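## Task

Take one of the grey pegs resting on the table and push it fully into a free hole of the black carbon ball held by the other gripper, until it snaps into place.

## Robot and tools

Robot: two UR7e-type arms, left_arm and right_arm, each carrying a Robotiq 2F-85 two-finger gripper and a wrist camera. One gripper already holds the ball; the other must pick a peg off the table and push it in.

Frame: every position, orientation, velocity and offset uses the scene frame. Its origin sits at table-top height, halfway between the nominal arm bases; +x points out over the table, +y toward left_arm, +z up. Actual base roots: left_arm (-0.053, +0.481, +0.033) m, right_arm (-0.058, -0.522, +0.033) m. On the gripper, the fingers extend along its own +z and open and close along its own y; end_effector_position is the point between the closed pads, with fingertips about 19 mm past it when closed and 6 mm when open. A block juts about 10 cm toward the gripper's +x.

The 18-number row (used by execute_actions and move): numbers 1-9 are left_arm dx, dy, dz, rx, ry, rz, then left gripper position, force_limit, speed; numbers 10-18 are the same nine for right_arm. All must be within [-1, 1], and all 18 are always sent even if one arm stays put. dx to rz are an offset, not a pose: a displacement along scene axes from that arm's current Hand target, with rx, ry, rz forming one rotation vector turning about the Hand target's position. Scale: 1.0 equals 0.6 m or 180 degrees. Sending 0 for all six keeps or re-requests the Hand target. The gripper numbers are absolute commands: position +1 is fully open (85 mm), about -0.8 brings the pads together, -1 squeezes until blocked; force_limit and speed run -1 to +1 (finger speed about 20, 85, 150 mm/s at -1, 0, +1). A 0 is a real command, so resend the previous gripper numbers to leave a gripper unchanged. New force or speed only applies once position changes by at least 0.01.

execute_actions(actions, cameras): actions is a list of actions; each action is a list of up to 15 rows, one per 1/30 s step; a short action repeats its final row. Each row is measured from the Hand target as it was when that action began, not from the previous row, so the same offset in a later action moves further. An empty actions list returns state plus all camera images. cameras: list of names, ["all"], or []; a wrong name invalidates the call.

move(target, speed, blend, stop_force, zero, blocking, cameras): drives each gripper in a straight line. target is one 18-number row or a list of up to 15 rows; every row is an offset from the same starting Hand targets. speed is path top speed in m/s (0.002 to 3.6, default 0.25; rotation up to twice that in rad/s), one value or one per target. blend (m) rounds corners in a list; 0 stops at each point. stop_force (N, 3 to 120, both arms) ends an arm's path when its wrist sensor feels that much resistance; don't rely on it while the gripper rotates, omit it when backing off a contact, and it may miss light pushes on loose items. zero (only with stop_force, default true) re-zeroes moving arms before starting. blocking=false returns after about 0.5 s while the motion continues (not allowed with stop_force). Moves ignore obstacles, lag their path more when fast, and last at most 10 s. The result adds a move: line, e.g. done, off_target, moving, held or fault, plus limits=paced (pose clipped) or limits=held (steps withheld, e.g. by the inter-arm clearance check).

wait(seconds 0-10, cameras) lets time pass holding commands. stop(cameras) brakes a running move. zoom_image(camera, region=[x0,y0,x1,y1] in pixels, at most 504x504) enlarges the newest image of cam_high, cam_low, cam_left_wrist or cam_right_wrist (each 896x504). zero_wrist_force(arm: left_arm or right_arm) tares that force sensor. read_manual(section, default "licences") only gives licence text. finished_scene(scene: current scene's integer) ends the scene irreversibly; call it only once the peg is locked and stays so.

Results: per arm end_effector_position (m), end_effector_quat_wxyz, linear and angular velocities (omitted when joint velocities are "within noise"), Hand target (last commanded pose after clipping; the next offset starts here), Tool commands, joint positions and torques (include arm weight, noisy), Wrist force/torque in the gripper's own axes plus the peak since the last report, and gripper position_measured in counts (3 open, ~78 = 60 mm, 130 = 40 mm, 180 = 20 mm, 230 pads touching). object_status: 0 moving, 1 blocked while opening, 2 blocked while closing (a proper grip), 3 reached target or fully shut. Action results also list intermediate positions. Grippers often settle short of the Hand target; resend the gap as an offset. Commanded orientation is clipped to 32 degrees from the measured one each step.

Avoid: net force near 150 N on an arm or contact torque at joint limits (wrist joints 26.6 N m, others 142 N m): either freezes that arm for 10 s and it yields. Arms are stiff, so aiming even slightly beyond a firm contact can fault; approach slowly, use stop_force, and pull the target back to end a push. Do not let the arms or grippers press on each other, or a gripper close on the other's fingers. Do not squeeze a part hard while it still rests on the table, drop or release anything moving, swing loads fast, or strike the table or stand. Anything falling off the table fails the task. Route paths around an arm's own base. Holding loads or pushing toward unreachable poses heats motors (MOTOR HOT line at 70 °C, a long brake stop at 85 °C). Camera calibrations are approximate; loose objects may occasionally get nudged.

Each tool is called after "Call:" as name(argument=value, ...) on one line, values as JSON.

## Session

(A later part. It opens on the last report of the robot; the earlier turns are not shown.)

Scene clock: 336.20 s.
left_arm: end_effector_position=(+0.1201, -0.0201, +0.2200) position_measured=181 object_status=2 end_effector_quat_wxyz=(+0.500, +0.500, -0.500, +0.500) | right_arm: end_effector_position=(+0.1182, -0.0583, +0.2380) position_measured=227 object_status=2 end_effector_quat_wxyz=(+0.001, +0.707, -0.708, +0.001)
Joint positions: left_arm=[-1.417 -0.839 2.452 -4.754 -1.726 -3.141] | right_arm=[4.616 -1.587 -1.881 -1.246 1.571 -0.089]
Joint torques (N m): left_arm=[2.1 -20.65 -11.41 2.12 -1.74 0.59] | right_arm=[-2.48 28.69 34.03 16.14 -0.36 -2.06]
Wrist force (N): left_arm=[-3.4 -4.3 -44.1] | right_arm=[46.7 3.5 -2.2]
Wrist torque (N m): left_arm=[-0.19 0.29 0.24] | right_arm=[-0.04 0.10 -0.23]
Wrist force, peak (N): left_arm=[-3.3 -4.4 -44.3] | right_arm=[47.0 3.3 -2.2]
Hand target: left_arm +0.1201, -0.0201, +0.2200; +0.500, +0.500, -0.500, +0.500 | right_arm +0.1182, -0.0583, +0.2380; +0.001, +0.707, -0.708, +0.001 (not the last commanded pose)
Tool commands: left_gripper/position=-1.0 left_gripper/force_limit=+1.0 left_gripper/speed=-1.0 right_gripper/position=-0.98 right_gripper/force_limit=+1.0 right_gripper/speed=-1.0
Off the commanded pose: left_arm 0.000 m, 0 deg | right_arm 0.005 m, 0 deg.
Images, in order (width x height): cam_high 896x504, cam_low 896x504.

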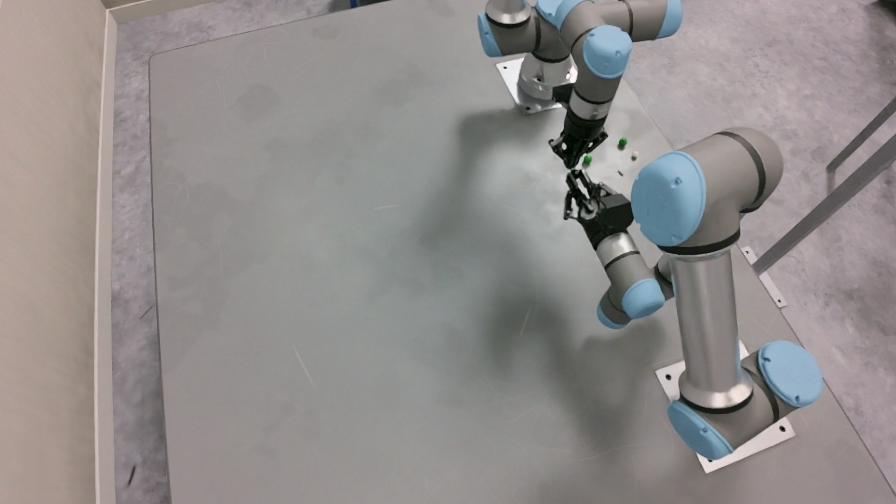

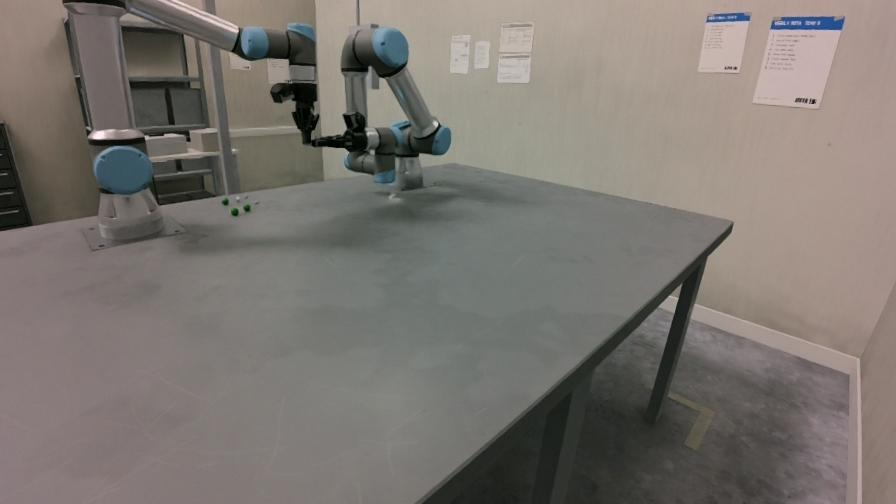

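Call:
move(target=[0,0,0,0,0,0,-1,1,-1,0,0.012,0,0,0,0,-0.98,1,-1], speed=0.003, stop_force=70, zero=false, cameras=["cam_left_wrist","cam_low"])

Call:
zoom_image(camera="cam_left_wrist", region=[430, 210, 530, 330])

Call:
zoom_image(camera="cam_low", region=[290, 125, 330, 155])

Scene clock: 345.33 s.
left_arm: end_effector_position=(+0.1201, -0.0201, +0.2200) position_measured=181 object_status=2 end_effector_quat_wxyz=(+0.500, +0.500, -0.500, +0.500) | right_arm: end_effector_position=(+0.1176, -0.0569, +0.2359) position_measured=227 object_status=2 end_effector_quat_wxyz=(+0.009, +0.707, -0.708, +0.008)
Joint positions: left_arm=[-1.417 -0.839 2.452 -4.754 -1.726 -3.141] | right_arm=[4.618 -1.603 -1.864 -1.27 1.571 -0.088]
Joint torques (N m): left_arm=[-3.31 -21.03 -12.81 1.88 -0.81 0.35] | right_arm=[21.88 15.19 55.2 15.95 2.64 2.27]
Wrist force (N): left_arm=[-7.4 2.3 -51.8] | right_arm=[55.2 -3.2 -4.5]
Wrist torque (N m): left_arm=[-0.44 0.26 0.23] | right_arm=[0.09 0.01 -0.16]
Wrist force, peak (N): left_arm=[-7.4 2.2 -52.3] | right_arm=[55.5 -3.2 -4.4]
Hand target: left_arm +0.1201, -0.0201, +0.2200; +0.500, +0.500, -0.500, +0.500 | right_arm +0.1182, -0.0511, +0.2380; +0.001, +0.707, -0.708, +0.001
Off the commanded pose: left_arm 0.000 m, 0 deg | right_arm 0.006 m, 1 deg.
move: off_target (right_arm)
camera_calibration:
cam_left_wrist: T_world_to_cam=[[-0.999682, 0.0233063, -0.00963579, 0.127357], [0.0173377, 0.357641, -0.933698, 0.224616], [-0.0183149, -0.933568, -0.357931, 0.191177], [0, 0, 0, 1]] pos_world=[0.126924, 0.0951765, 0.279379]
Images, in order (width x height): cam_low 896x504, cam_left_wrist 896x504.

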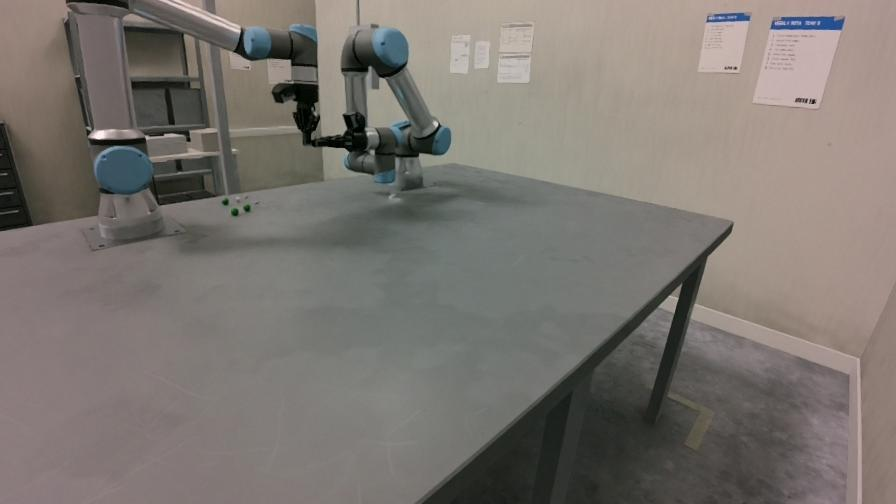

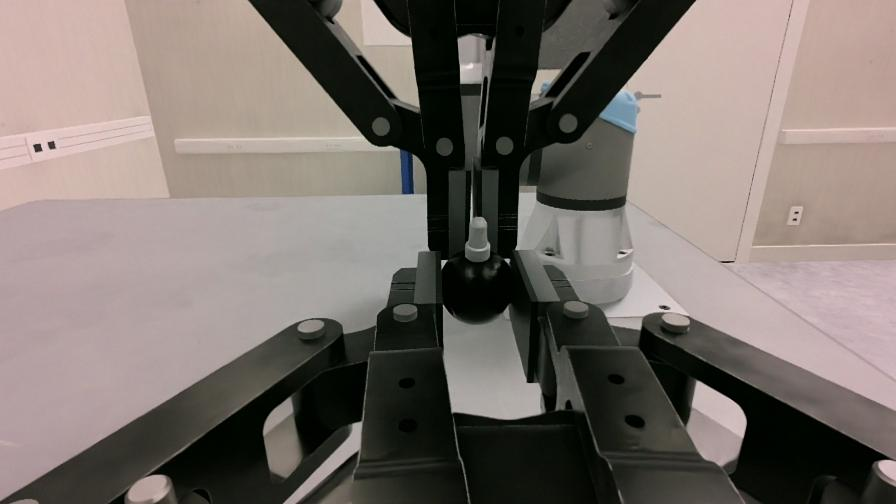

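Scaled by 4.200.

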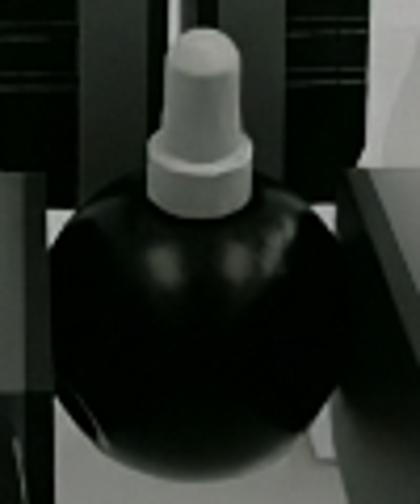

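Scaled by 12.600.

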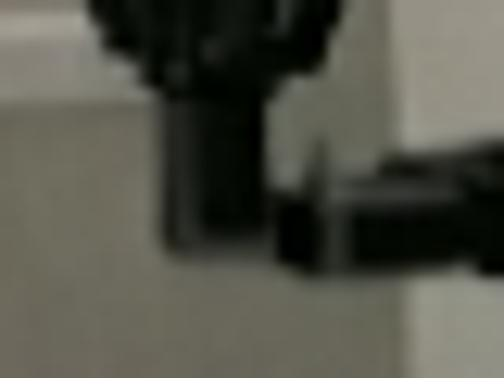

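Call:
move(target=[0,0,0,0,0,0,-1,1,-1,0,-0.0115,0,0,0,0,-0.98,1,-1], speed=0.01, cameras=["cam_left_wrist"])

Call:
zoom_image(camera="cam_left_wrist", region=[430, 210, 530, 330])

Scene clock: 367.03 s.
left_arm: end_effector_position=(+0.1201, -0.0201, +0.2200) position_measured=181 object_status=2 end_effector_quat_wxyz=(+0.500, +0.500, -0.500, +0.500) | right_arm: end_effector_position=(+0.1182, -0.0579, +0.2380) position_measured=227 object_status=2 end_effector_quat_wxyz=(+0.001, +0.707, -0.708, +0.001)
Joint positions: left_arm=[-1.417 -0.839 2.452 -4.754 -1.726 -3.141] | right_arm=[4.617 -1.588 -1.88 -1.246 1.571 -0.089]
Joint torques (N m): left_arm=[-10.8 -21.66 -12.51 2.67 0.11 0.42] | right_arm=[-7.12 35.39 33.63 14.84 0.3 -2.4]
Wrist force (N): left_arm=[10.8 -4.2 -29.0] | right_arm=[30.3 3.2 10.2]
Wrist torque (N m): left_arm=[-0.25 0.32 0.23] | right_arm=[-0.05 0.26 -0.03]
Wrist force, peak (N): left_arm=[-7.4 2.2 -52.3] | right_arm=[55.8 -3.3 -4.3]
Hand target: left_arm +0.1201, -0.0201, +0.2200; +0.500, +0.500, -0.500, +0.500 | right_arm +0.1182, -0.0580, +0.2380; +0.001, +0.707, -0.708, +0.001
Off the commanded pose: left_arm 0.000 m, 0 deg | right_arm 0.000 m, 0 deg.
move: done
camera_calibration:
cam_left_wrist: T_world_to_cam=[[-0.999684, 0.0232119, -0.00967226, 0.127376], [0.0173363, 0.357555, -0.933731, 0.224633], [-0.0182153, -0.933603, -0.357845, 0.191143], [0, 0, 0, 1]] pos_world=[0.126924, 0.0951761, 0.279379]
Images, in order (width x height): cam_left_wrist 896x504.

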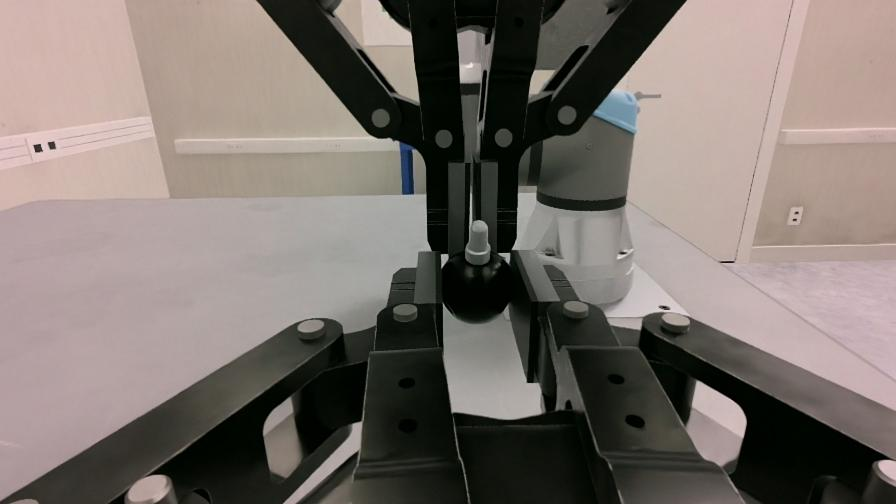

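Scaled by 4.200.

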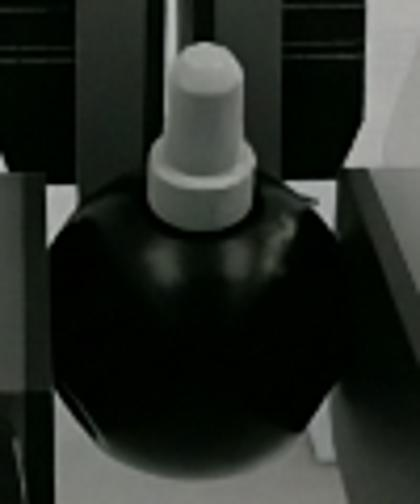

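Call:
move(target=[0,0,0,0,0,0,-1,1,-1,0,-0.0042,0,0,0,0,-0.98,1,-1], speed=0.01)

Call:
move(target=[0,0,0,0,0,0,-1,1,-1,0,-0.0017,0,0,0,0,-0.98,1,-1], speed=0.01)

Scene clock: 372.40 s.
left_arm: end_effector_position=(+0.1201, -0.0202, +0.2200) position_measured=181 object_status=2 end_effector_quat_wxyz=(+0.500, +0.500, -0.501, +0.500) | right_arm: end_effector_position=(+0.1182, -0.0603, +0.2380) position_measured=227 object_status=2 end_effector_quat_wxyz=(+0.001, +0.707, -0.708, +0.000)
Joint positions: left_arm=[-1.417 -0.839 2.452 -4.754 -1.726 -3.141] | right_arm=[4.616 -1.582 -1.886 -1.246 1.571 -0.09]
Joint torques (N m): left_arm=[-9.53 -21.12 -3.39 -1.83 -2.04 0.43] | right_arm=[-12.3 33.5 13.86 -2.51 -1.08 -2.34]
Wrist force (N): left_arm=[8.0 -1.4 17.3] | right_arm=[-18.2 0.6 7.3]
Wrist torque (N m): left_arm=[-0.27 0.28 0.23] | right_arm=[-0.01 0.01 0.00]
Wrist force, peak (N): left_arm=[10.8 -4.1 -28.4] | right_arm=[29.9 3.3 10.0]
Hand target: left_arm +0.1201, -0.0201, +0.2200; +0.500, +0.500, -0.500, +0.500 | right_arm +0.1182, -0.0605, +0.2380; +0.001, +0.707, -0.708, +0.001
Off the commanded pose: left_arm 0.000 m, 0 deg | right_arm 0.000 m, 0 deg.
move: done

Scene clock: 373.10 s.
left_arm: end_effector_position=(+0.1201, -0.0201, +0.2200) position_measured=181 object_status=2 end_effector_quat_wxyz=(+0.500, +0.500, -0.500, +0.500) | right_arm: end_effector_position=(+0.1182, -0.0615, +0.2380) position_measured=227 object_status=2 end_effector_quat_wxyz=(+0.001, +0.707, -0.708, +0.001)
Joint positions: left_arm=[-1.417 -0.839 2.452 -4.754 -1.726 -3.141] | right_arm=[4.616 -1.58 -1.888 -1.246 1.571 -0.09]
Joint torques (N m): left_arm=[3.21 -22.27 10.96 -2.24 -1.9 0.45] | right_arm=[-10.38 31.25 18.81 4.41 -1.09 -2.15]
Wrist force (N): left_arm=[2.9 -1.7 0.4] | right_arm=[-0.7 0.4 3.2]
Wrist torque (N m): left_arm=[-0.34 0.31 0.24] | right_arm=[-0.01 0.04 0.00]
Wrist force, peak (N): left_arm=[7.6 -1.8 17.0] | right_arm=[-18.6 0.7 6.9]
Hand target: left_arm +0.1201, -0.0201, +0.2200; +0.500, +0.500, -0.500, +0.500 | right_arm +0.1182, -0.0615, +0.2380; +0.001, +0.707, -0.708, +0.001
Off the commanded pose: left_arm 0.000 m, 0 deg | right_arm 0.000 m, 0 deg.
move: done

Call:
move(target=[0,0,0,0,0,0,-1,1,-1,0,-0.0058,0,0,0,0,-0.98,1,-1], speed=0.01, cameras=["cam_left_wrist"])

Call:
zoom_image(camera="cam_left_wrist", region=[430, 210, 530, 330])

Scene clock: 377.67 s.
left_arm: end_effector_position=(+0.1201, -0.0201, +0.2200) position_measured=181 object_status=2 end_effector_quat_wxyz=(+0.500, +0.500, -0.500, +0.500) | right_arm: end_effector_position=(+0.1182, -0.0649, +0.2380) position_measured=227 object_status=2 end_effector_quat_wxyz=(+0.001, +0.707, -0.708, +0.001)
Joint positions: left_arm=[-1.417 -0.839 2.452 -4.754 -1.726 -3.141] | right_arm=[4.615 -1.572 -1.896 -1.246 1.571 -0.09]
Joint torques (N m): left_arm=[13.85 -22.89 11.8 -0.26 -2 0.4] | right_arm=[-10.56 31.06 16.32 4.74 -1.36 -2.39]
Wrist force (N): left_arm=[2.4 -1.1 0.7] | right_arm=[-0.9 0.0 2.6]
Wrist torque (N m): left_arm=[-0.32 0.27 0.23] | right_arm=[-0.01 0.02 0.01]
Wrist force, peak (N): left_arm=[3.4 -1.8 0.4] | right_arm=[-0.9 0.3 3.4]
Hand target: left_arm +0.1201, -0.0201, +0.2200; +0.500, +0.500, -0.500, +0.500 | right_arm +0.1182, -0.0650, +0.2380; +0.001, +0.707, -0.708, +0.001
Off the commanded pose: left_arm 0.000 m, 0 deg | right_arm 0.000 m, 0 deg.
move: done
camera_calibration:
cam_left_wrist: T_world_to_cam=[[-0.999682, 0.0233063, -0.00963579, 0.127357], [0.0173377, 0.357641, -0.933698, 0.224616], [-0.0183149, -0.933568, -0.357931, 0.191177], [0, 0, 0, 1]] pos_world=[0.126924, 0.0951765, 0.279379]
Images, in order (width x height): cam_left_wrist 896x504.

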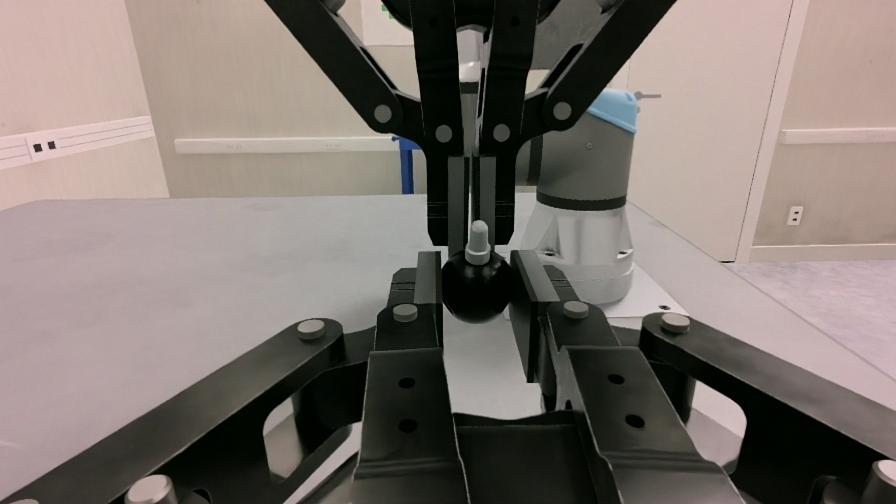

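Scaled by 4.200.

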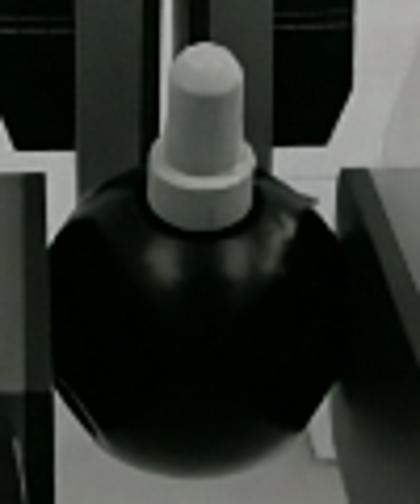

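Call:
move(target=[0,0,0,0,0,0,-1,1,-1,0,-0.0067,0,0,0,0,-0.98,1,-1], speed=0.02, cameras=["cam_left_wrist","cam_low"])

Call:
zoom_image(camera="cam_left_wrist", region=[430, 210, 530, 330])

Call:
zoom_image(camera="cam_low", region=[290, 125, 330, 155])

Scene clock: 382.93 s.
left_arm: end_effector_position=(+0.1201, -0.0201, +0.2200) position_measured=181 object_status=2 end_effector_quat_wxyz=(+0.500, +0.500, -0.500, +0.500) | right_arm: end_effector_position=(+0.1182, -0.0689, +0.2380) position_measured=227 object_status=2 end_effector_quat_wxyz=(+0.001, +0.707, -0.708, +0.001)
Joint positions: left_arm=[-1.417 -0.839 2.452 -4.754 -1.726 -3.141] | right_arm=[4.614 -1.563 -1.905 -1.246 1.571 -0.091]
Joint torques (N m): left_arm=[13.72 -21.49 12.37 -1.24 -1.92 0.47] | right_arm=[-9.69 28.9 15.74 3.14 -1.04 -2.31]
Wrist force (N): left_arm=[-0.6 -1.1 -0.4] | right_arm=[0.0 0.3 -0.1]
Wrist torque (N m): left_arm=[-0.32 0.29 0.24] | right_arm=[0.03 -0.01 0.01]
Wrist force, peak (N): left_arm=[2.6 -1.2 0.9] | right_arm=[-1.1 0.2 2.7]
Hand target: left_arm +0.1201, -0.0201, +0.2200; +0.500, +0.500, -0.500, +0.500 | right_arm +0.1182, -0.0690, +0.2380; +0.001, +0.707, -0.708, +0.001
Off the commanded pose: left_arm 0.000 m, 0 deg | right_arm 0.000 m, 0 deg.
move: done
camera_calibration:
cam_left_wrist: T_world_to_cam=[[-0.999682, 0.0233063, -0.00963579, 0.127357], [0.0173377, 0.357641, -0.933698, 0.224616], [-0.0183149, -0.933568, -0.357931, 0.191177], [0, 0, 0, 1]] pos_world=[0.126924, 0.0951765, 0.279379]
Images, in order (width x height): cam_low 896x504, cam_left_wrist 896x504.

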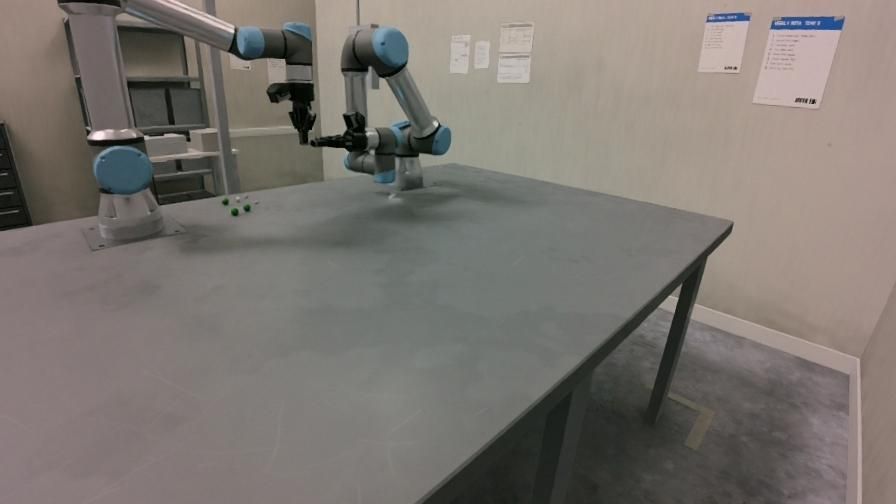

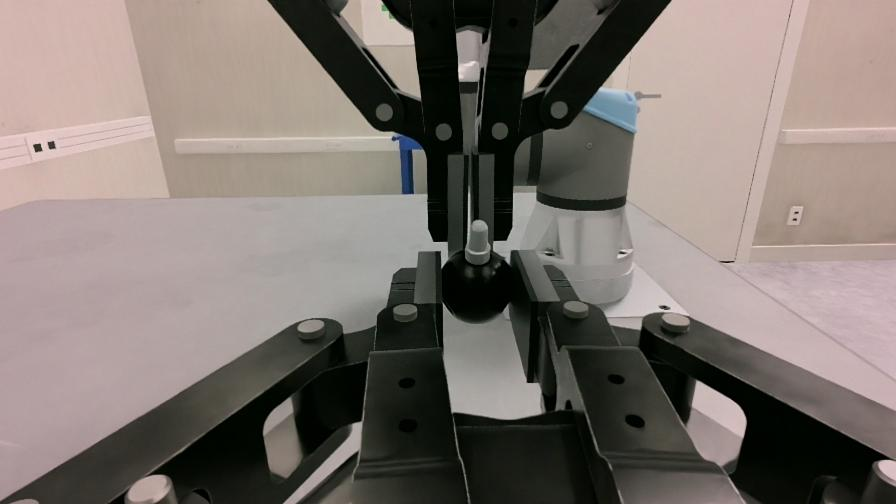

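Scaled by 4.200.

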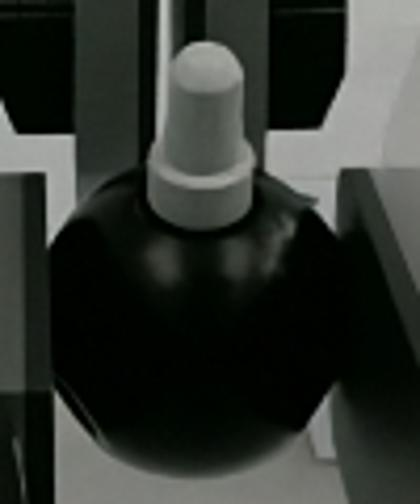

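Scaled by 12.600.

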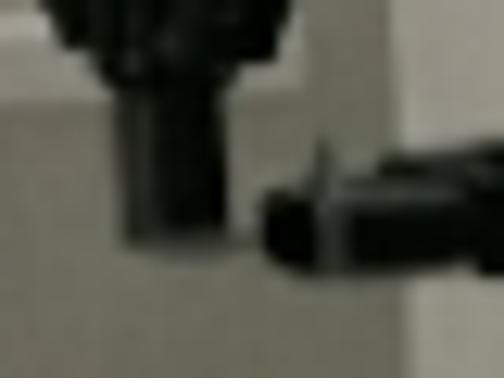

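Call:
move(target=[0,0,0,0,0,0,-1,1,-1,0.03,-0.0267,0,0,0,0,-0.98,1,-1], speed=0.05, cameras=["cam_left_wrist","cam_right_wrist"])

Call:
zoom_image(camera="cam_left_wrist", region=[390, 205, 530, 325])

Call:
zoom_image(camera="cam_right_wrist", region=[420, 240, 540, 360])

Scene clock: 392.87 s.
left_arm: end_effector_position=(+0.1201, -0.0201, +0.2200) position_measured=181 object_status=2 end_effector_quat_wxyz=(+0.500, +0.500, -0.500, +0.500) | right_arm: end_effector_position=(+0.1361, -0.0850, +0.2380) position_measured=227 object_status=2 end_effector_quat_wxyz=(+0.001, +0.707, -0.708, +0.001)
Joint positions: left_arm=[-1.417 -0.839 2.452 -4.754 -1.726 -3.141] | right_arm=[4.572 -1.543 -1.924 -1.247 1.571 -0.134]
Joint torques (N m): left_arm=[10.12 -21.56 10.58 -2.85 -1.97 0.5] | right_arm=[-9.85 28.93 15.96 1.48 0.3 -2.48]
Wrist force (N): left_arm=[-0.4 -1.3 -0.3] | right_arm=[0.1 0.1 0.1]
Wrist torque (N m): left_arm=[-0.35 0.26 0.24] | right_arm=[-0.01 -0.02 0.02]
Wrist force, peak (N): left_arm=[-0.6 -1.4 -0.7] | right_arm=[0.1 0.5 -0.1]
Hand target: left_arm +0.1201, -0.0201, +0.2200; +0.500, +0.500, -0.500, +0.500 | right_arm +0.1362, -0.0850, +0.2380; +0.001, +0.707, -0.708, +0.001
Off the commanded pose: left_arm 0.000 m, 0 deg | right_arm 0.000 m, 0 deg.
move: done
camera_calibration:
cam_left_wrist: T_world_to_cam=[[-0.999682, 0.0233063, -0.00963579, 0.127357], [0.0173377, 0.357641, -0.933698, 0.224616], [-0.0183149, -0.933568, -0.357931, 0.191177], [0, 0, 0, 1]] pos_world=[0.126924, 0.0951765, 0.279379]
cam_right_wrist: T_world_to_cam=[[-0.999853, 0.0117661, 0.0125092, 0.140211], [0.0152514, 0.943203, 0.331866, 0.0262095], [-0.00789397, 0.332008, -0.943243, 0.375549], [0, 0, 0, 1]] pos_world=[0.142755, -0.151056, 0.343782]
Images, in order (width x height): cam_left_wrist 896x504, cam_right_wrist 896x504.

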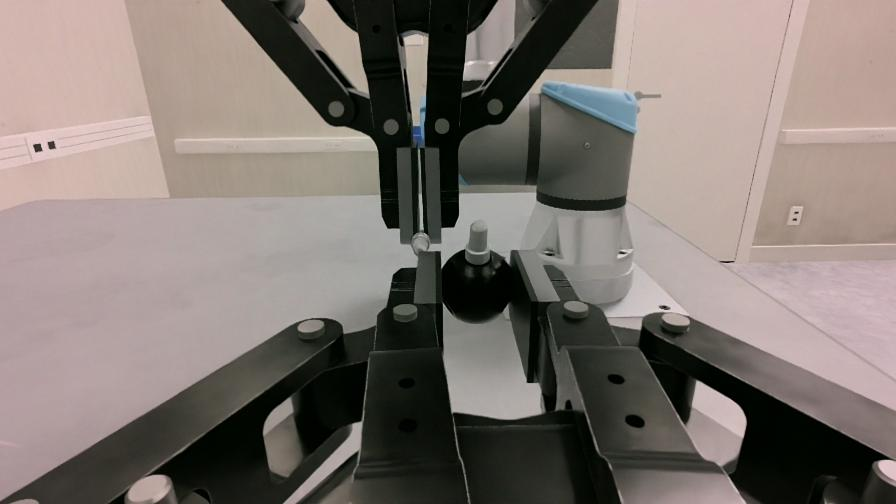

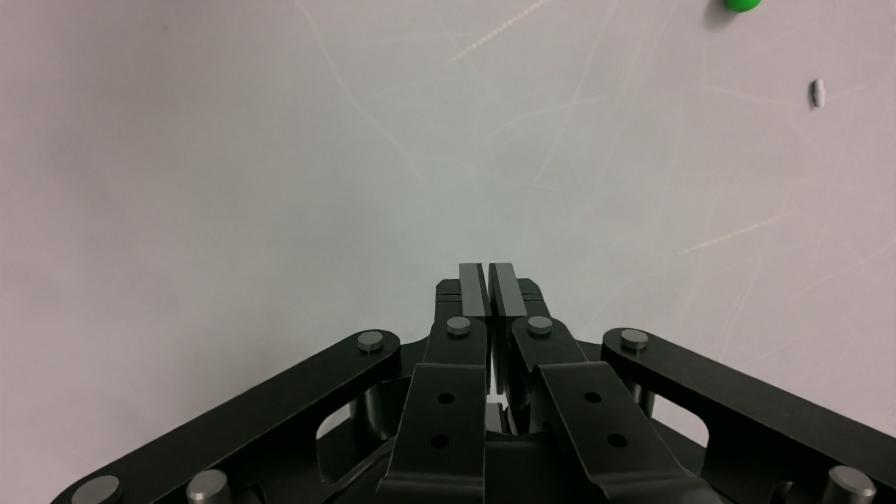

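Scaled by 3.600.

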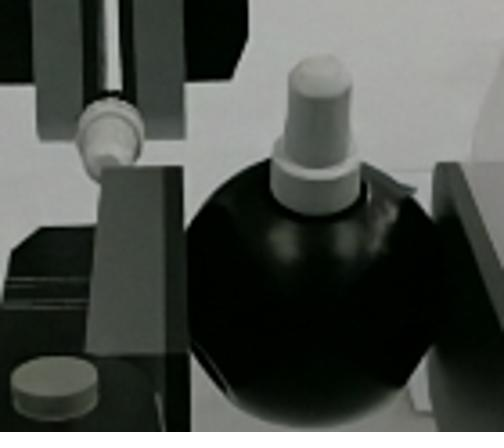

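Scaled by 4.200.

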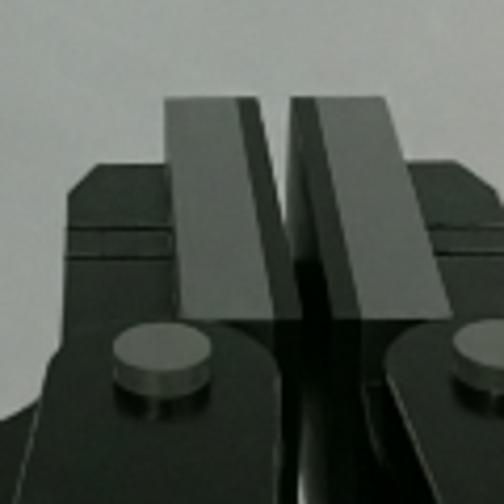

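Call:
move(target=[0,0,0,0,0,0,-1,1,-1,-0.03,0.0267,0,0,0,0,-0.98,1,-1], speed=0.05, cameras=["cam_left_wrist"])

Call:
zoom_image(camera="cam_left_wrist", region=[430, 210, 530, 330])

Call:
move(target=[0,0,0,0,0,0,-1,1,-1,0,0.015,0,0,0,0,-0.98,1,-1], speed=0.003, stop_force=8)

Scene clock: 428.63 s.
left_arm: end_effector_position=(+0.1201, -0.0201, +0.2200) position_measured=181 object_status=2 end_effector_quat_wxyz=(+0.500, +0.500, -0.500, +0.500) | right_arm: end_effector_position=(+0.1182, -0.0691, +0.2380) position_measured=227 object_status=2 end_effector_quat_wxyz=(+0.001, +0.707, -0.708, +0.001)
Joint positions: left_arm=[-1.417 -0.839 2.452 -4.754 -1.726 -3.141] | right_arm=[4.614 -1.563 -1.906 -1.246 1.571 -0.091]
Joint torques (N m): left_arm=[7.24 -21.61 9.49 -2.99 -2.04 0.15] | right_arm=[10.9 17.01 37.28 4.54 -0.13 2.5]
Wrist force (N): left_arm=[-0.4 -1.2 -0.4] | right_arm=[0.2 0.3 0.1]
Wrist torque (N m): left_arm=[-0.34 0.26 0.23] | right_arm=[0.03 -0.04 -0.19]
Wrist force, peak (N): left_arm=[-0.7 -1.4 -0.4] | right_arm=[0.5 -0.4 0.1]
Hand target: left_arm +0.1201, -0.0201, +0.2200; +0.500, +0.500, -0.500, +0.500 | right_arm +0.1182, -0.0690, +0.2380; +0.001, +0.707, -0.708, +0.001
Off the commanded pose: left_arm 0.000 m, 0 deg | right_arm 0.000 m, 0 deg.
move: done
camera_calibration:
cam_left_wrist: T_world_to_cam=[[-0.999682, 0.0233063, -0.00963579, 0.127357], [0.0173377, 0.357641, -0.933698, 0.224616], [-0.0183149, -0.933568, -0.357931, 0.191177], [0, 0, 0, 1]] pos_world=[0.126924, 0.0951765, 0.279379]
Images, in order (width x height): cam_left_wrist 896x504.

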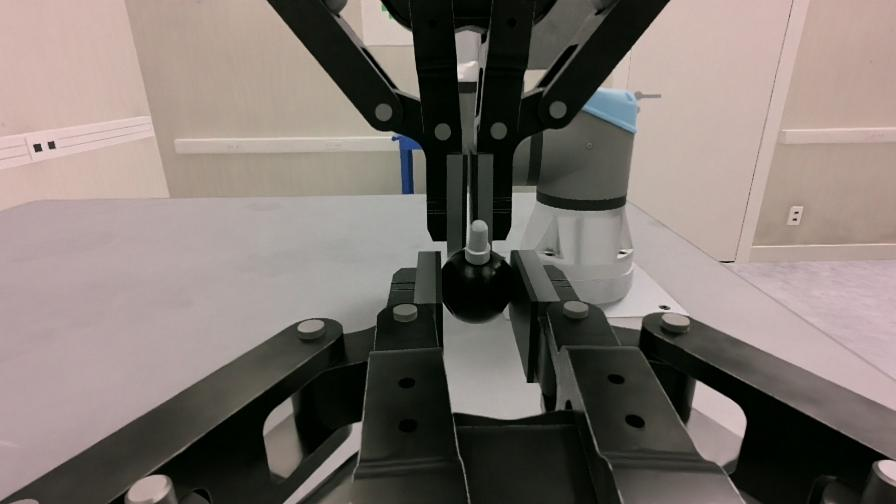

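Scaled by 4.200.

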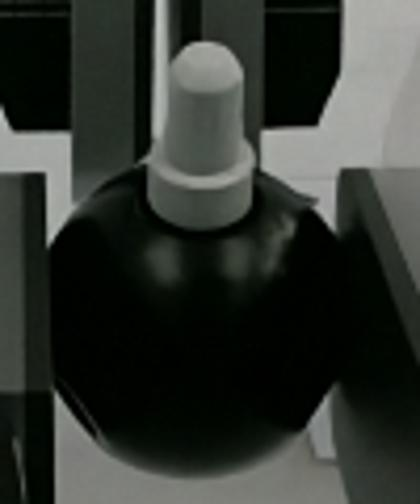

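Scene clock: 432.27 s.
left_arm: end_effector_position=(+0.1201, -0.0201, +0.2200) position_measured=181 object_status=2 end_effector_quat_wxyz=(+0.500, +0.500, -0.500, +0.500) | right_arm: end_effector_position=(+0.1182, -0.0601, +0.2380) position_measured=227 object_status=2 end_effector_quat_wxyz=(+0.001, +0.707, -0.708, +0.001)
Joint positions: left_arm=[-1.417 -0.839 2.452 -4.754 -1.726 -3.141] | right_arm=[4.616 -1.583 -1.885 -1.246 1.571 -0.09]
Joint torques (N m): left_arm=[3.77 -21.65 9.65 0.32 -1.82 0.39] | right_arm=[8.55 32.17 22.63 5.21 -0.82 1.95]
Wrist force (N): left_arm=[4.0 -3.2 -7.7] | right_arm=[8.0 2.2 4.0]
Wrist torque (N m): left_arm=[-0.27 0.29 0.24] | right_arm=[-0.03 0.06 -0.23]
Wrist force, peak (N): left_arm=[3.7 -3.3 -8.0] | right_arm=[8.1 2.5 3.6]
Hand target: left_arm +0.1201, -0.0201, +0.2200; +0.500, +0.500, -0.500, +0.500 | right_arm +0.1182, -0.0602, +0.2379; +0.001, +0.707, -0.708, +0.001
Off the commanded pose: left_arm 0.000 m, 0 deg | right_arm 0.000 m, 0 deg.
move: contact (right_arm)

Call:
move(target=[0,0,0,0,0,0,-1,1,-1,-0.0004,0,-0.0009,0,0,0,-0.98,1,-1], speed=0.003)

Call:
move(target=[0,0,0,0,0,0,-1,1,-1,0,0.01,0,0,0,0,-0.98,1,-1], speed=0.002, stop_force=25, zero=false)

Scene clock: 436.30 s.
left_arm: end_effector_position=(+0.1201, -0.0201, +0.2200) position_measured=181 object_status=2 end_effector_quat_wxyz=(+0.500, +0.500, -0.500, +0.500) | right_arm: end_effector_position=(+0.1180, -0.0602, +0.2374) position_measured=227 object_status=2 end_effector_quat_wxyz=(+0.001, +0.707, -0.708, +0.001)
Joint positions: left_arm=[-1.417 -0.839 2.452 -4.754 -1.726 -3.141] | right_arm=[4.617 -1.583 -1.887 -1.245 1.571 -0.089]
Joint torques (N m): left_arm=[0.24 -22.58 8.63 -0.05 -1.71 0.15] | right_arm=[12.16 16.73 18.79 6.62 -0.65 2.35]
Wrist force (N): left_arm=[0.2 -0.2 -6.4] | right_arm=[6.2 -0.7 0.7]
Wrist torque (N m): left_arm=[-0.33 0.29 0.23] | right_arm=[0.01 0.05 -0.18]
Wrist force, peak (N): left_arm=[4.2 -3.3 -7.8] | right_arm=[7.9 2.1 4.0]
Hand target: left_arm +0.1201, -0.0201, +0.2200; +0.500, +0.500, -0.500, +0.500 | right_arm +0.1179, -0.0602, +0.2374; +0.001, +0.707, -0.708, +0.001
Off the commanded pose: left_arm 0.000 m, 0 deg | right_arm 0.000 m, 0 deg.
move: done

Scene clock: 437.87 s.
left_arm: end_effector_position=(+0.1201, -0.0201, +0.2200) position_measured=181 object_status=2 end_effector_quat_wxyz=(+0.500, +0.500, -0.500, +0.500) | right_arm: end_effector_position=(+0.1179, -0.0584, +0.2374) position_measured=227 object_status=2 end_effector_quat_wxyz=(+0.001, +0.707, -0.708, +0.001)
Joint positions: left_arm=[-1.417 -0.839 2.452 -4.754 -1.726 -3.141] | right_arm=[4.617 -1.587 -1.882 -1.245 1.571 -0.089]
Joint torques (N m): left_arm=[-1.06 -22.64 -0.4 -1.5 -1.62 0.25] | right_arm=[12.51 29.22 25.79 10.6 -0.66 1.66]
Wrist force (N): left_arm=[-1.2 -1.3 -24.5] | right_arm=[25.7 0.5 -0.3]
Wrist torque (N m): left_arm=[-0.31 0.27 0.23] | right_arm=[0.01 0.07 -0.21]
Wrist force, peak (N): left_arm=[-1.8 -1.5 -25.1] | right_arm=[26.5 0.4 -0.8]
Hand target: left_arm +0.1201, -0.0201, +0.2200; +0.500, +0.500, -0.500, +0.500 | right_arm +0.1179, -0.0585, +0.2374; +0.001, +0.707, -0.708, +0.001 (not the last commanded pose)
Off the commanded pose: left_arm 0.000 m, 0 deg | right_arm 0.004 m, 0 deg.
move: contact (right_arm)

Call:
move(target=[0,0,0,0,0,0,-1,1,-1,0,0.01,0,0,0,0,-0.98,1,-1], speed=0.002, stop_force=47, zero=false)

Scene clock: 441.47 s.
left_arm: end_effector_position=(+0.1201, -0.0201, +0.2200) position_measured=181 object_status=2 end_effector_quat_wxyz=(+0.500, +0.500, -0.500, +0.500) | right_arm: end_effector_position=(+0.1180, -0.0576, +0.2374) position_measured=227 object_status=2 end_effector_quat_wxyz=(+0.001, +0.707, -0.708, +0.001)
Joint positions: left_arm=[-1.417 -0.839 2.452 -4.754 -1.726 -3.141] | right_arm=[4.617 -1.589 -1.88 -1.245 1.571 -0.089]
Joint torques (N m): left_arm=[-4.1 -21.93 -12.42 1.62 -1.7 0.06] | right_arm=[12.94 28.64 34.23 15.76 -0.71 -0.9]
Wrist force (N): left_arm=[-3.0 -2.1 -45.5] | right_arm=[48.4 0.8 -1.5]
Wrist torque (N m): left_arm=[-0.34 0.32 0.23] | right_arm=[-0.03 0.07 -0.21]
Wrist force, peak (N): left_arm=[-3.3 -2.1 -46.2] | right_arm=[48.8 0.9 -2.0]
Hand target: left_arm +0.1201, -0.0201, +0.2200; +0.500, +0.500, -0.500, +0.500 | right_arm +0.1180, -0.0576, +0.2373; +0.001, +0.707, -0.708, +0.001 (not the last commanded pose)
Off the commanded pose: left_arm 0.000 m, 0 deg | right_arm 0.005 m, 0 deg.
move: contact (right_arm)

Call:
move(target=[0,0,0,0,0,0,-1,1,-1,0,-0.0077,0,0,0,0,-0.98,1,-1], speed=0.01)

Scene clock: 447.43 s.
left_arm: end_effector_position=(+0.1201, -0.0202, +0.2200) position_measured=181 object_status=2 end_effector_quat_wxyz=(+0.500, +0.500, -0.500, +0.500) | right_arm: end_effector_position=(+0.1180, -0.0622, +0.2373) position_measured=227 object_status=2 end_effector_quat_wxyz=(+0.001, +0.707, -0.708, +0.001)
Joint positions: left_arm=[-1.417 -0.839 2.452 -4.754 -1.726 -3.141] | right_arm=[4.616 -1.579 -1.891 -1.245 1.571 -0.09]
Joint torques (N m): left_arm=[-8.07 -22.08 3.61 -3.26 -1.67 0.18] | right_arm=[-10.04 29.67 16.43 3.4 -0.31 -2.55]
Wrist force (N): left_arm=[0.7 -1.2 0.1] | right_arm=[-0.4 -0.3 1.0]
Wrist torque (N m): left_arm=[-0.36 0.25 0.24] | right_arm=[-0.04 0.00 0.01]
Wrist force, peak (N): left_arm=[-2.9 -1.9 -44.8] | right_arm=[47.7 0.8 -1.6]
Hand target: left_arm +0.1201, -0.0201, +0.2200; +0.500, +0.500, -0.500, +0.500 | right_arm +0.1180, -0.0623, +0.2373; +0.001, +0.707, -0.708, +0.001
Off the commanded pose: left_arm 0.000 m, 0 deg | right_arm 0.000 m, 0 deg.
move: done

Call:
move(target=[0,0,0,0,0,0,-1,1,-1,0,0.015,0,0,0,0,-0.98,1,-1], speed=0.003, stop_force=49, zero=false)

Call:
move(target=[0,0,0,0,0,0,-1,1,-1,0,-0.0028,0,0,0,0,-0.98,1,-1], speed=0.01)

Scene clock: 455.17 s.
left_arm: end_effector_position=(+0.1201, -0.0201, +0.2200) position_measured=181 object_status=2 end_effector_quat_wxyz=(+0.500, +0.500, -0.500, +0.500) | right_arm: end_effector_position=(+0.1180, -0.0575, +0.2373) position_measured=227 object_status=2 end_effector_quat_wxyz=(+0.001, +0.707, -0.708, +0.001)
Joint positions: left_arm=[-1.417 -0.839 2.452 -4.754 -1.726 -3.141] | right_arm=[4.617 -1.589 -1.88 -1.245 1.571 -0.089]
Joint torques (N m): left_arm=[-12.2 -21.05 -19.98 2.75 -1.3 0.3] | right_arm=[11.24 28.61 34.32 15.98 -0.08 1.13]
Wrist force (N): left_arm=[-2.9 -2.1 -44.5] | right_arm=[46.9 1.0 -1.9]
Wrist torque (N m): left_arm=[-0.32 0.25 0.23] | right_arm=[-0.01 0.09 -0.22]
Wrist force, peak (N): left_arm=[-3.5 -2.2 -48.4] | right_arm=[51.5 1.5 -1.8]
Hand target: left_arm +0.1201, -0.0201, +0.2200; +0.500, +0.500, -0.500, +0.500 | right_arm +0.1180, -0.0575, +0.2373; +0.001, +0.707, -0.708, +0.001 (not the last commanded pose)
Off the commanded pose: left_arm 0.000 m, 0 deg | right_arm 0.004 m, 0 deg.
move: contact (right_arm)

Scene clock: 455.87 s.
left_arm: end_effector_position=(+0.1201, -0.0201, +0.2200) position_measured=181 object_status=2 end_effector_quat_wxyz=(+0.500, +0.500, -0.500, +0.500) | right_arm: end_effector_position=(+0.1180, -0.0591, +0.2373) position_measured=227 object_status=2 end_effector_quat_wxyz=(+0.001, +0.707, -0.708, +0.001)
Joint positions: left_arm=[-1.417 -0.839 2.452 -4.754 -1.726 -3.141] | right_arm=[4.617 -1.586 -1.884 -1.245 1.571 -0.089]
Joint torques (N m): left_arm=[-13.58 -22.14 -10.63 -0.25 -1.46 0.02] | right_arm=[-9.42 32.54 19.68 4.44 0.37 -2.32]
Wrist force (N): left_arm=[3.0 -0.1 -3.2] | right_arm=[3.3 -0.7 2.9]
Wrist torque (N m): left_arm=[-0.32 0.29 0.24] | right_arm=[0.02 0.01 -0.14]
Wrist force, peak (N): left_arm=[-3.1 -1.8 -44.2] | right_arm=[47.0 0.9 -1.7]
Hand target: left_arm +0.1201, -0.0201, +0.2200; +0.500, +0.500, -0.500, +0.500 | right_arm +0.1180, -0.0592, +0.2373; +0.001, +0.707, -0.708, +0.001
Off the commanded pose: left_arm 0.000 m, 0 deg | right_arm 0.000 m, 0 deg.
move: done

Call:
move(target=[0,0,0,0,0,0,-0.15,1,-0.5,0,0,0,0,0,0,-0.98,1,-1], cameras=["cam_left_wrist"])

Call:
zoom_image(camera="cam_left_wrist", region=[400, 200, 550, 330])

Scene clock: 460.80 s.
left_arm: end_effector_position=(+0.1201, -0.0201, +0.2200) position_measured=148 object_status=0 end_effector_quat_wxyz=(+0.500, +0.500, -0.500, +0.500) | right_arm: end_effector_position=(+0.1180, -0.0592, +0.2373) position_measured=227 object_status=2 end_effector_quat_wxyz=(+0.001, +0.707, -0.708, +0.001)
Joint positions: left_arm=[-1.417 -0.839 2.452 -4.754 -1.726 -3.141] | right_arm=[4.617 -1.586 -1.884 -1.245 1.571 -0.089]
Joint torques (N m): left_arm=[-11.84 -23 7.7 -2.2 -1.48 0.31] | right_arm=[-9.71 28.67 17.9 1.72 1.57 -2.35]
Wrist force (N): left_arm=[-0.3 -1.2 -0.4] | right_arm=[0.1 0.2 0.1]
Wrist torque (N m): left_arm=[-0.33 0.25 0.24] | right_arm=[0.02 -0.02 -0.14]
Wrist force, peak (N): left_arm=[1.4 -0.3 3.8] | right_arm=[-4.6 -0.4 1.3]
Hand target: left_arm +0.1201, -0.0201, +0.2200; +0.500, +0.500, -0.500, +0.500 | right_arm +0.1180, -0.0592, +0.2373; +0.001, +0.707, -0.708, +0.001
Off the commanded pose: left_arm 0.000 m, 0 deg | right_arm 0.000 m, 0 deg.
move: done
camera_calibration:
cam_left_wrist: T_world_to_cam=[[-0.999682, 0.0233063, -0.00963579, 0.127357], [0.0173377, 0.357641, -0.933698, 0.224616], [-0.0183149, -0.933568, -0.357931, 0.191177], [0, 0, 0, 1]] pos_world=[0.126924, 0.0951765, 0.279379]
Images, in order (width x height): cam_left_wrist 896x504.

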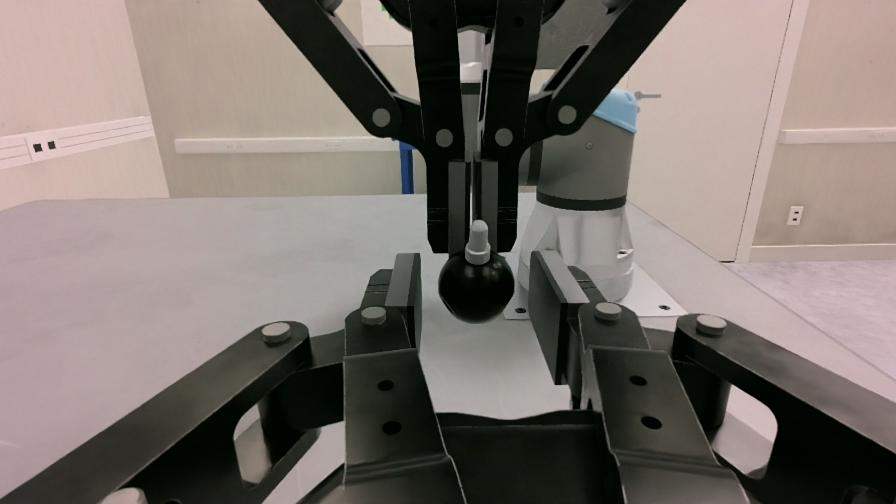

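Scaled by 3.360.

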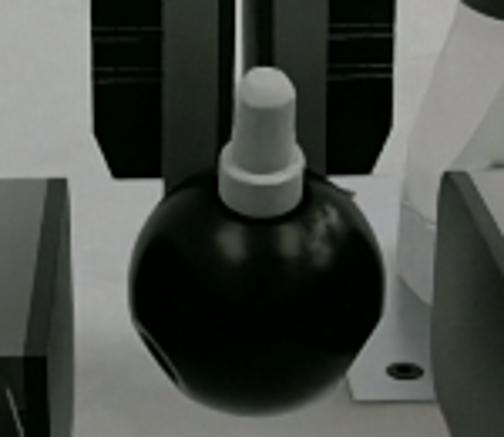

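Call:
move(target=[0,0,0,0,0,0,-1,1,0,0,0,0,0,0,0,-0.98,1,-1], cameras=["cam_left_wrist"])

Call:
zoom_image(camera="cam_left_wrist", region=[400, 200, 550, 330])

Scene clock: 468.63 s.
left_arm: end_effector_position=(+0.1201, -0.0201, +0.2200) position_measured=181 object_status=2 end_effector_quat_wxyz=(+0.500, +0.500, -0.500, +0.500) | right_arm: end_effector_position=(+0.1180, -0.0593, +0.2373) position_measured=227 object_status=2 end_effector_quat_wxyz=(+0.001, +0.707, -0.708, +0.001)
Joint positions: left_arm=[-1.417 -0.839 2.452 -4.754 -1.726 -3.141] | right_arm=[4.617 -1.586 -1.884 -1.245 1.571 -0.089]
Joint torques (N m): left_arm=[-1.71 -21.57 6.75 -2.41 -1.09 0.32] | right_arm=[-9.18 17.59 20.45 6.49 1.57 -2.02]
Wrist force (N): left_arm=[-1.8 -1.8 -7.9] | right_arm=[8.3 0.6 -0.8]
Wrist torque (N m): left_arm=[-0.29 0.29 0.23] | right_arm=[-0.05 0.00 -0.16]
Wrist force, peak (N): left_arm=[-1.8 -1.6 -8.2] | right_arm=[8.7 0.9 -0.9]
Hand target: left_arm +0.1201, -0.0201, +0.2200; +0.500, +0.500, -0.500, +0.500 | right_arm +0.1180, -0.0592, +0.2373; +0.001, +0.707, -0.708, +0.001
Off the commanded pose: left_arm 0.000 m, 0 deg | right_arm 0.000 m, 0 deg.
move: done
camera_calibration:
cam_left_wrist: T_world_to_cam=[[-0.999682, 0.0233063, -0.00963579, 0.127357], [0.0173377, 0.357641, -0.933698, 0.224616], [-0.0183149, -0.933568, -0.357931, 0.191177], [0, 0, 0, 1]] pos_world=[0.126924, 0.0951765, 0.279379]
Images, in order (width x height): cam_left_wrist 896x504.

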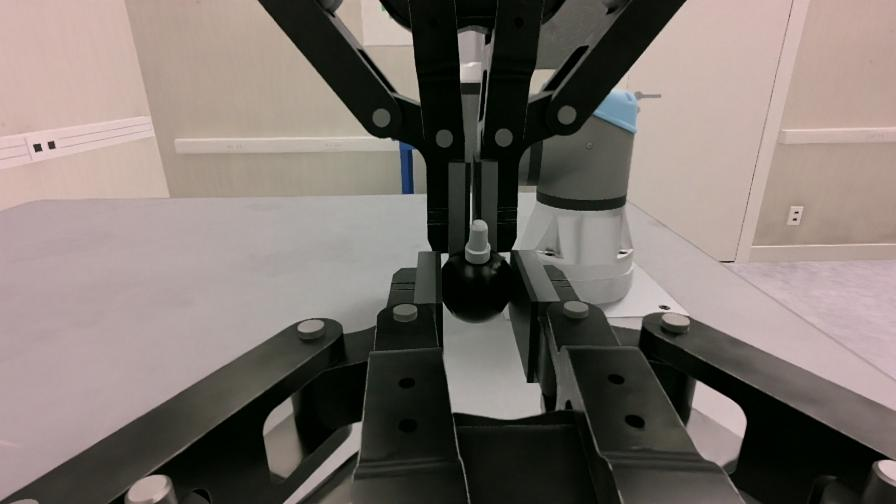

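Scaled by 3.360.

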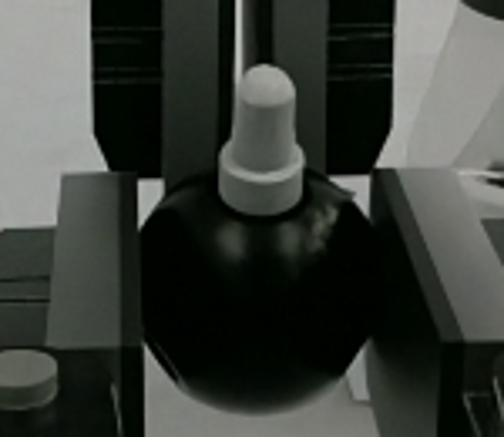

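Call:
move(target=[0,0,0,0,0,0,-1,1,0,0,0.012,0,0,0,0,-0.98,1,-1], speed=0.002, stop_force=52, zero=false)

Scene clock: 472.73 s.
left_arm: end_effector_position=(+0.1201, -0.0201, +0.2200) position_measured=181 object_status=2 end_effector_quat_wxyz=(+0.500, +0.500, -0.500, +0.500) | right_arm: end_effector_position=(+0.1180, -0.0576, +0.2373) position_measured=227 object_status=2 end_effector_quat_wxyz=(+0.001, +0.707, -0.708, +0.001)
Joint positions: left_arm=[-1.417 -0.839 2.452 -4.754 -1.726 -3.141] | right_arm=[4.617 -1.589 -1.88 -1.246 1.571 -0.089]
Joint torques (N m): left_arm=[0.13 -23 -13.07 1.94 -0.95 0.31] | right_arm=[13.78 29.53 37.11 16.03 0.94 1.8]
Wrist force (N): left_arm=[-4.5 -2.7 -49.7] | right_arm=[52.8 1.8 -2.7]
Wrist torque (N m): left_arm=[-0.28 0.29 0.24] | right_arm=[-0.01 0.09 -0.21]
Wrist force, peak (N): left_arm=[-4.8 -2.9 -50.6] | right_arm=[53.6 1.7 -3.2]
Hand target: left_arm +0.1201, -0.0201, +0.2200; +0.500, +0.500, -0.500, +0.500 | right_arm +0.1180, -0.0576, +0.2372; +0.001, +0.707, -0.708, +0.001 (not the last commanded pose)
Off the commanded pose: left_arm 0.000 m, 0 deg | right_arm 0.006 m, 0 deg.
move: contact (right_arm)


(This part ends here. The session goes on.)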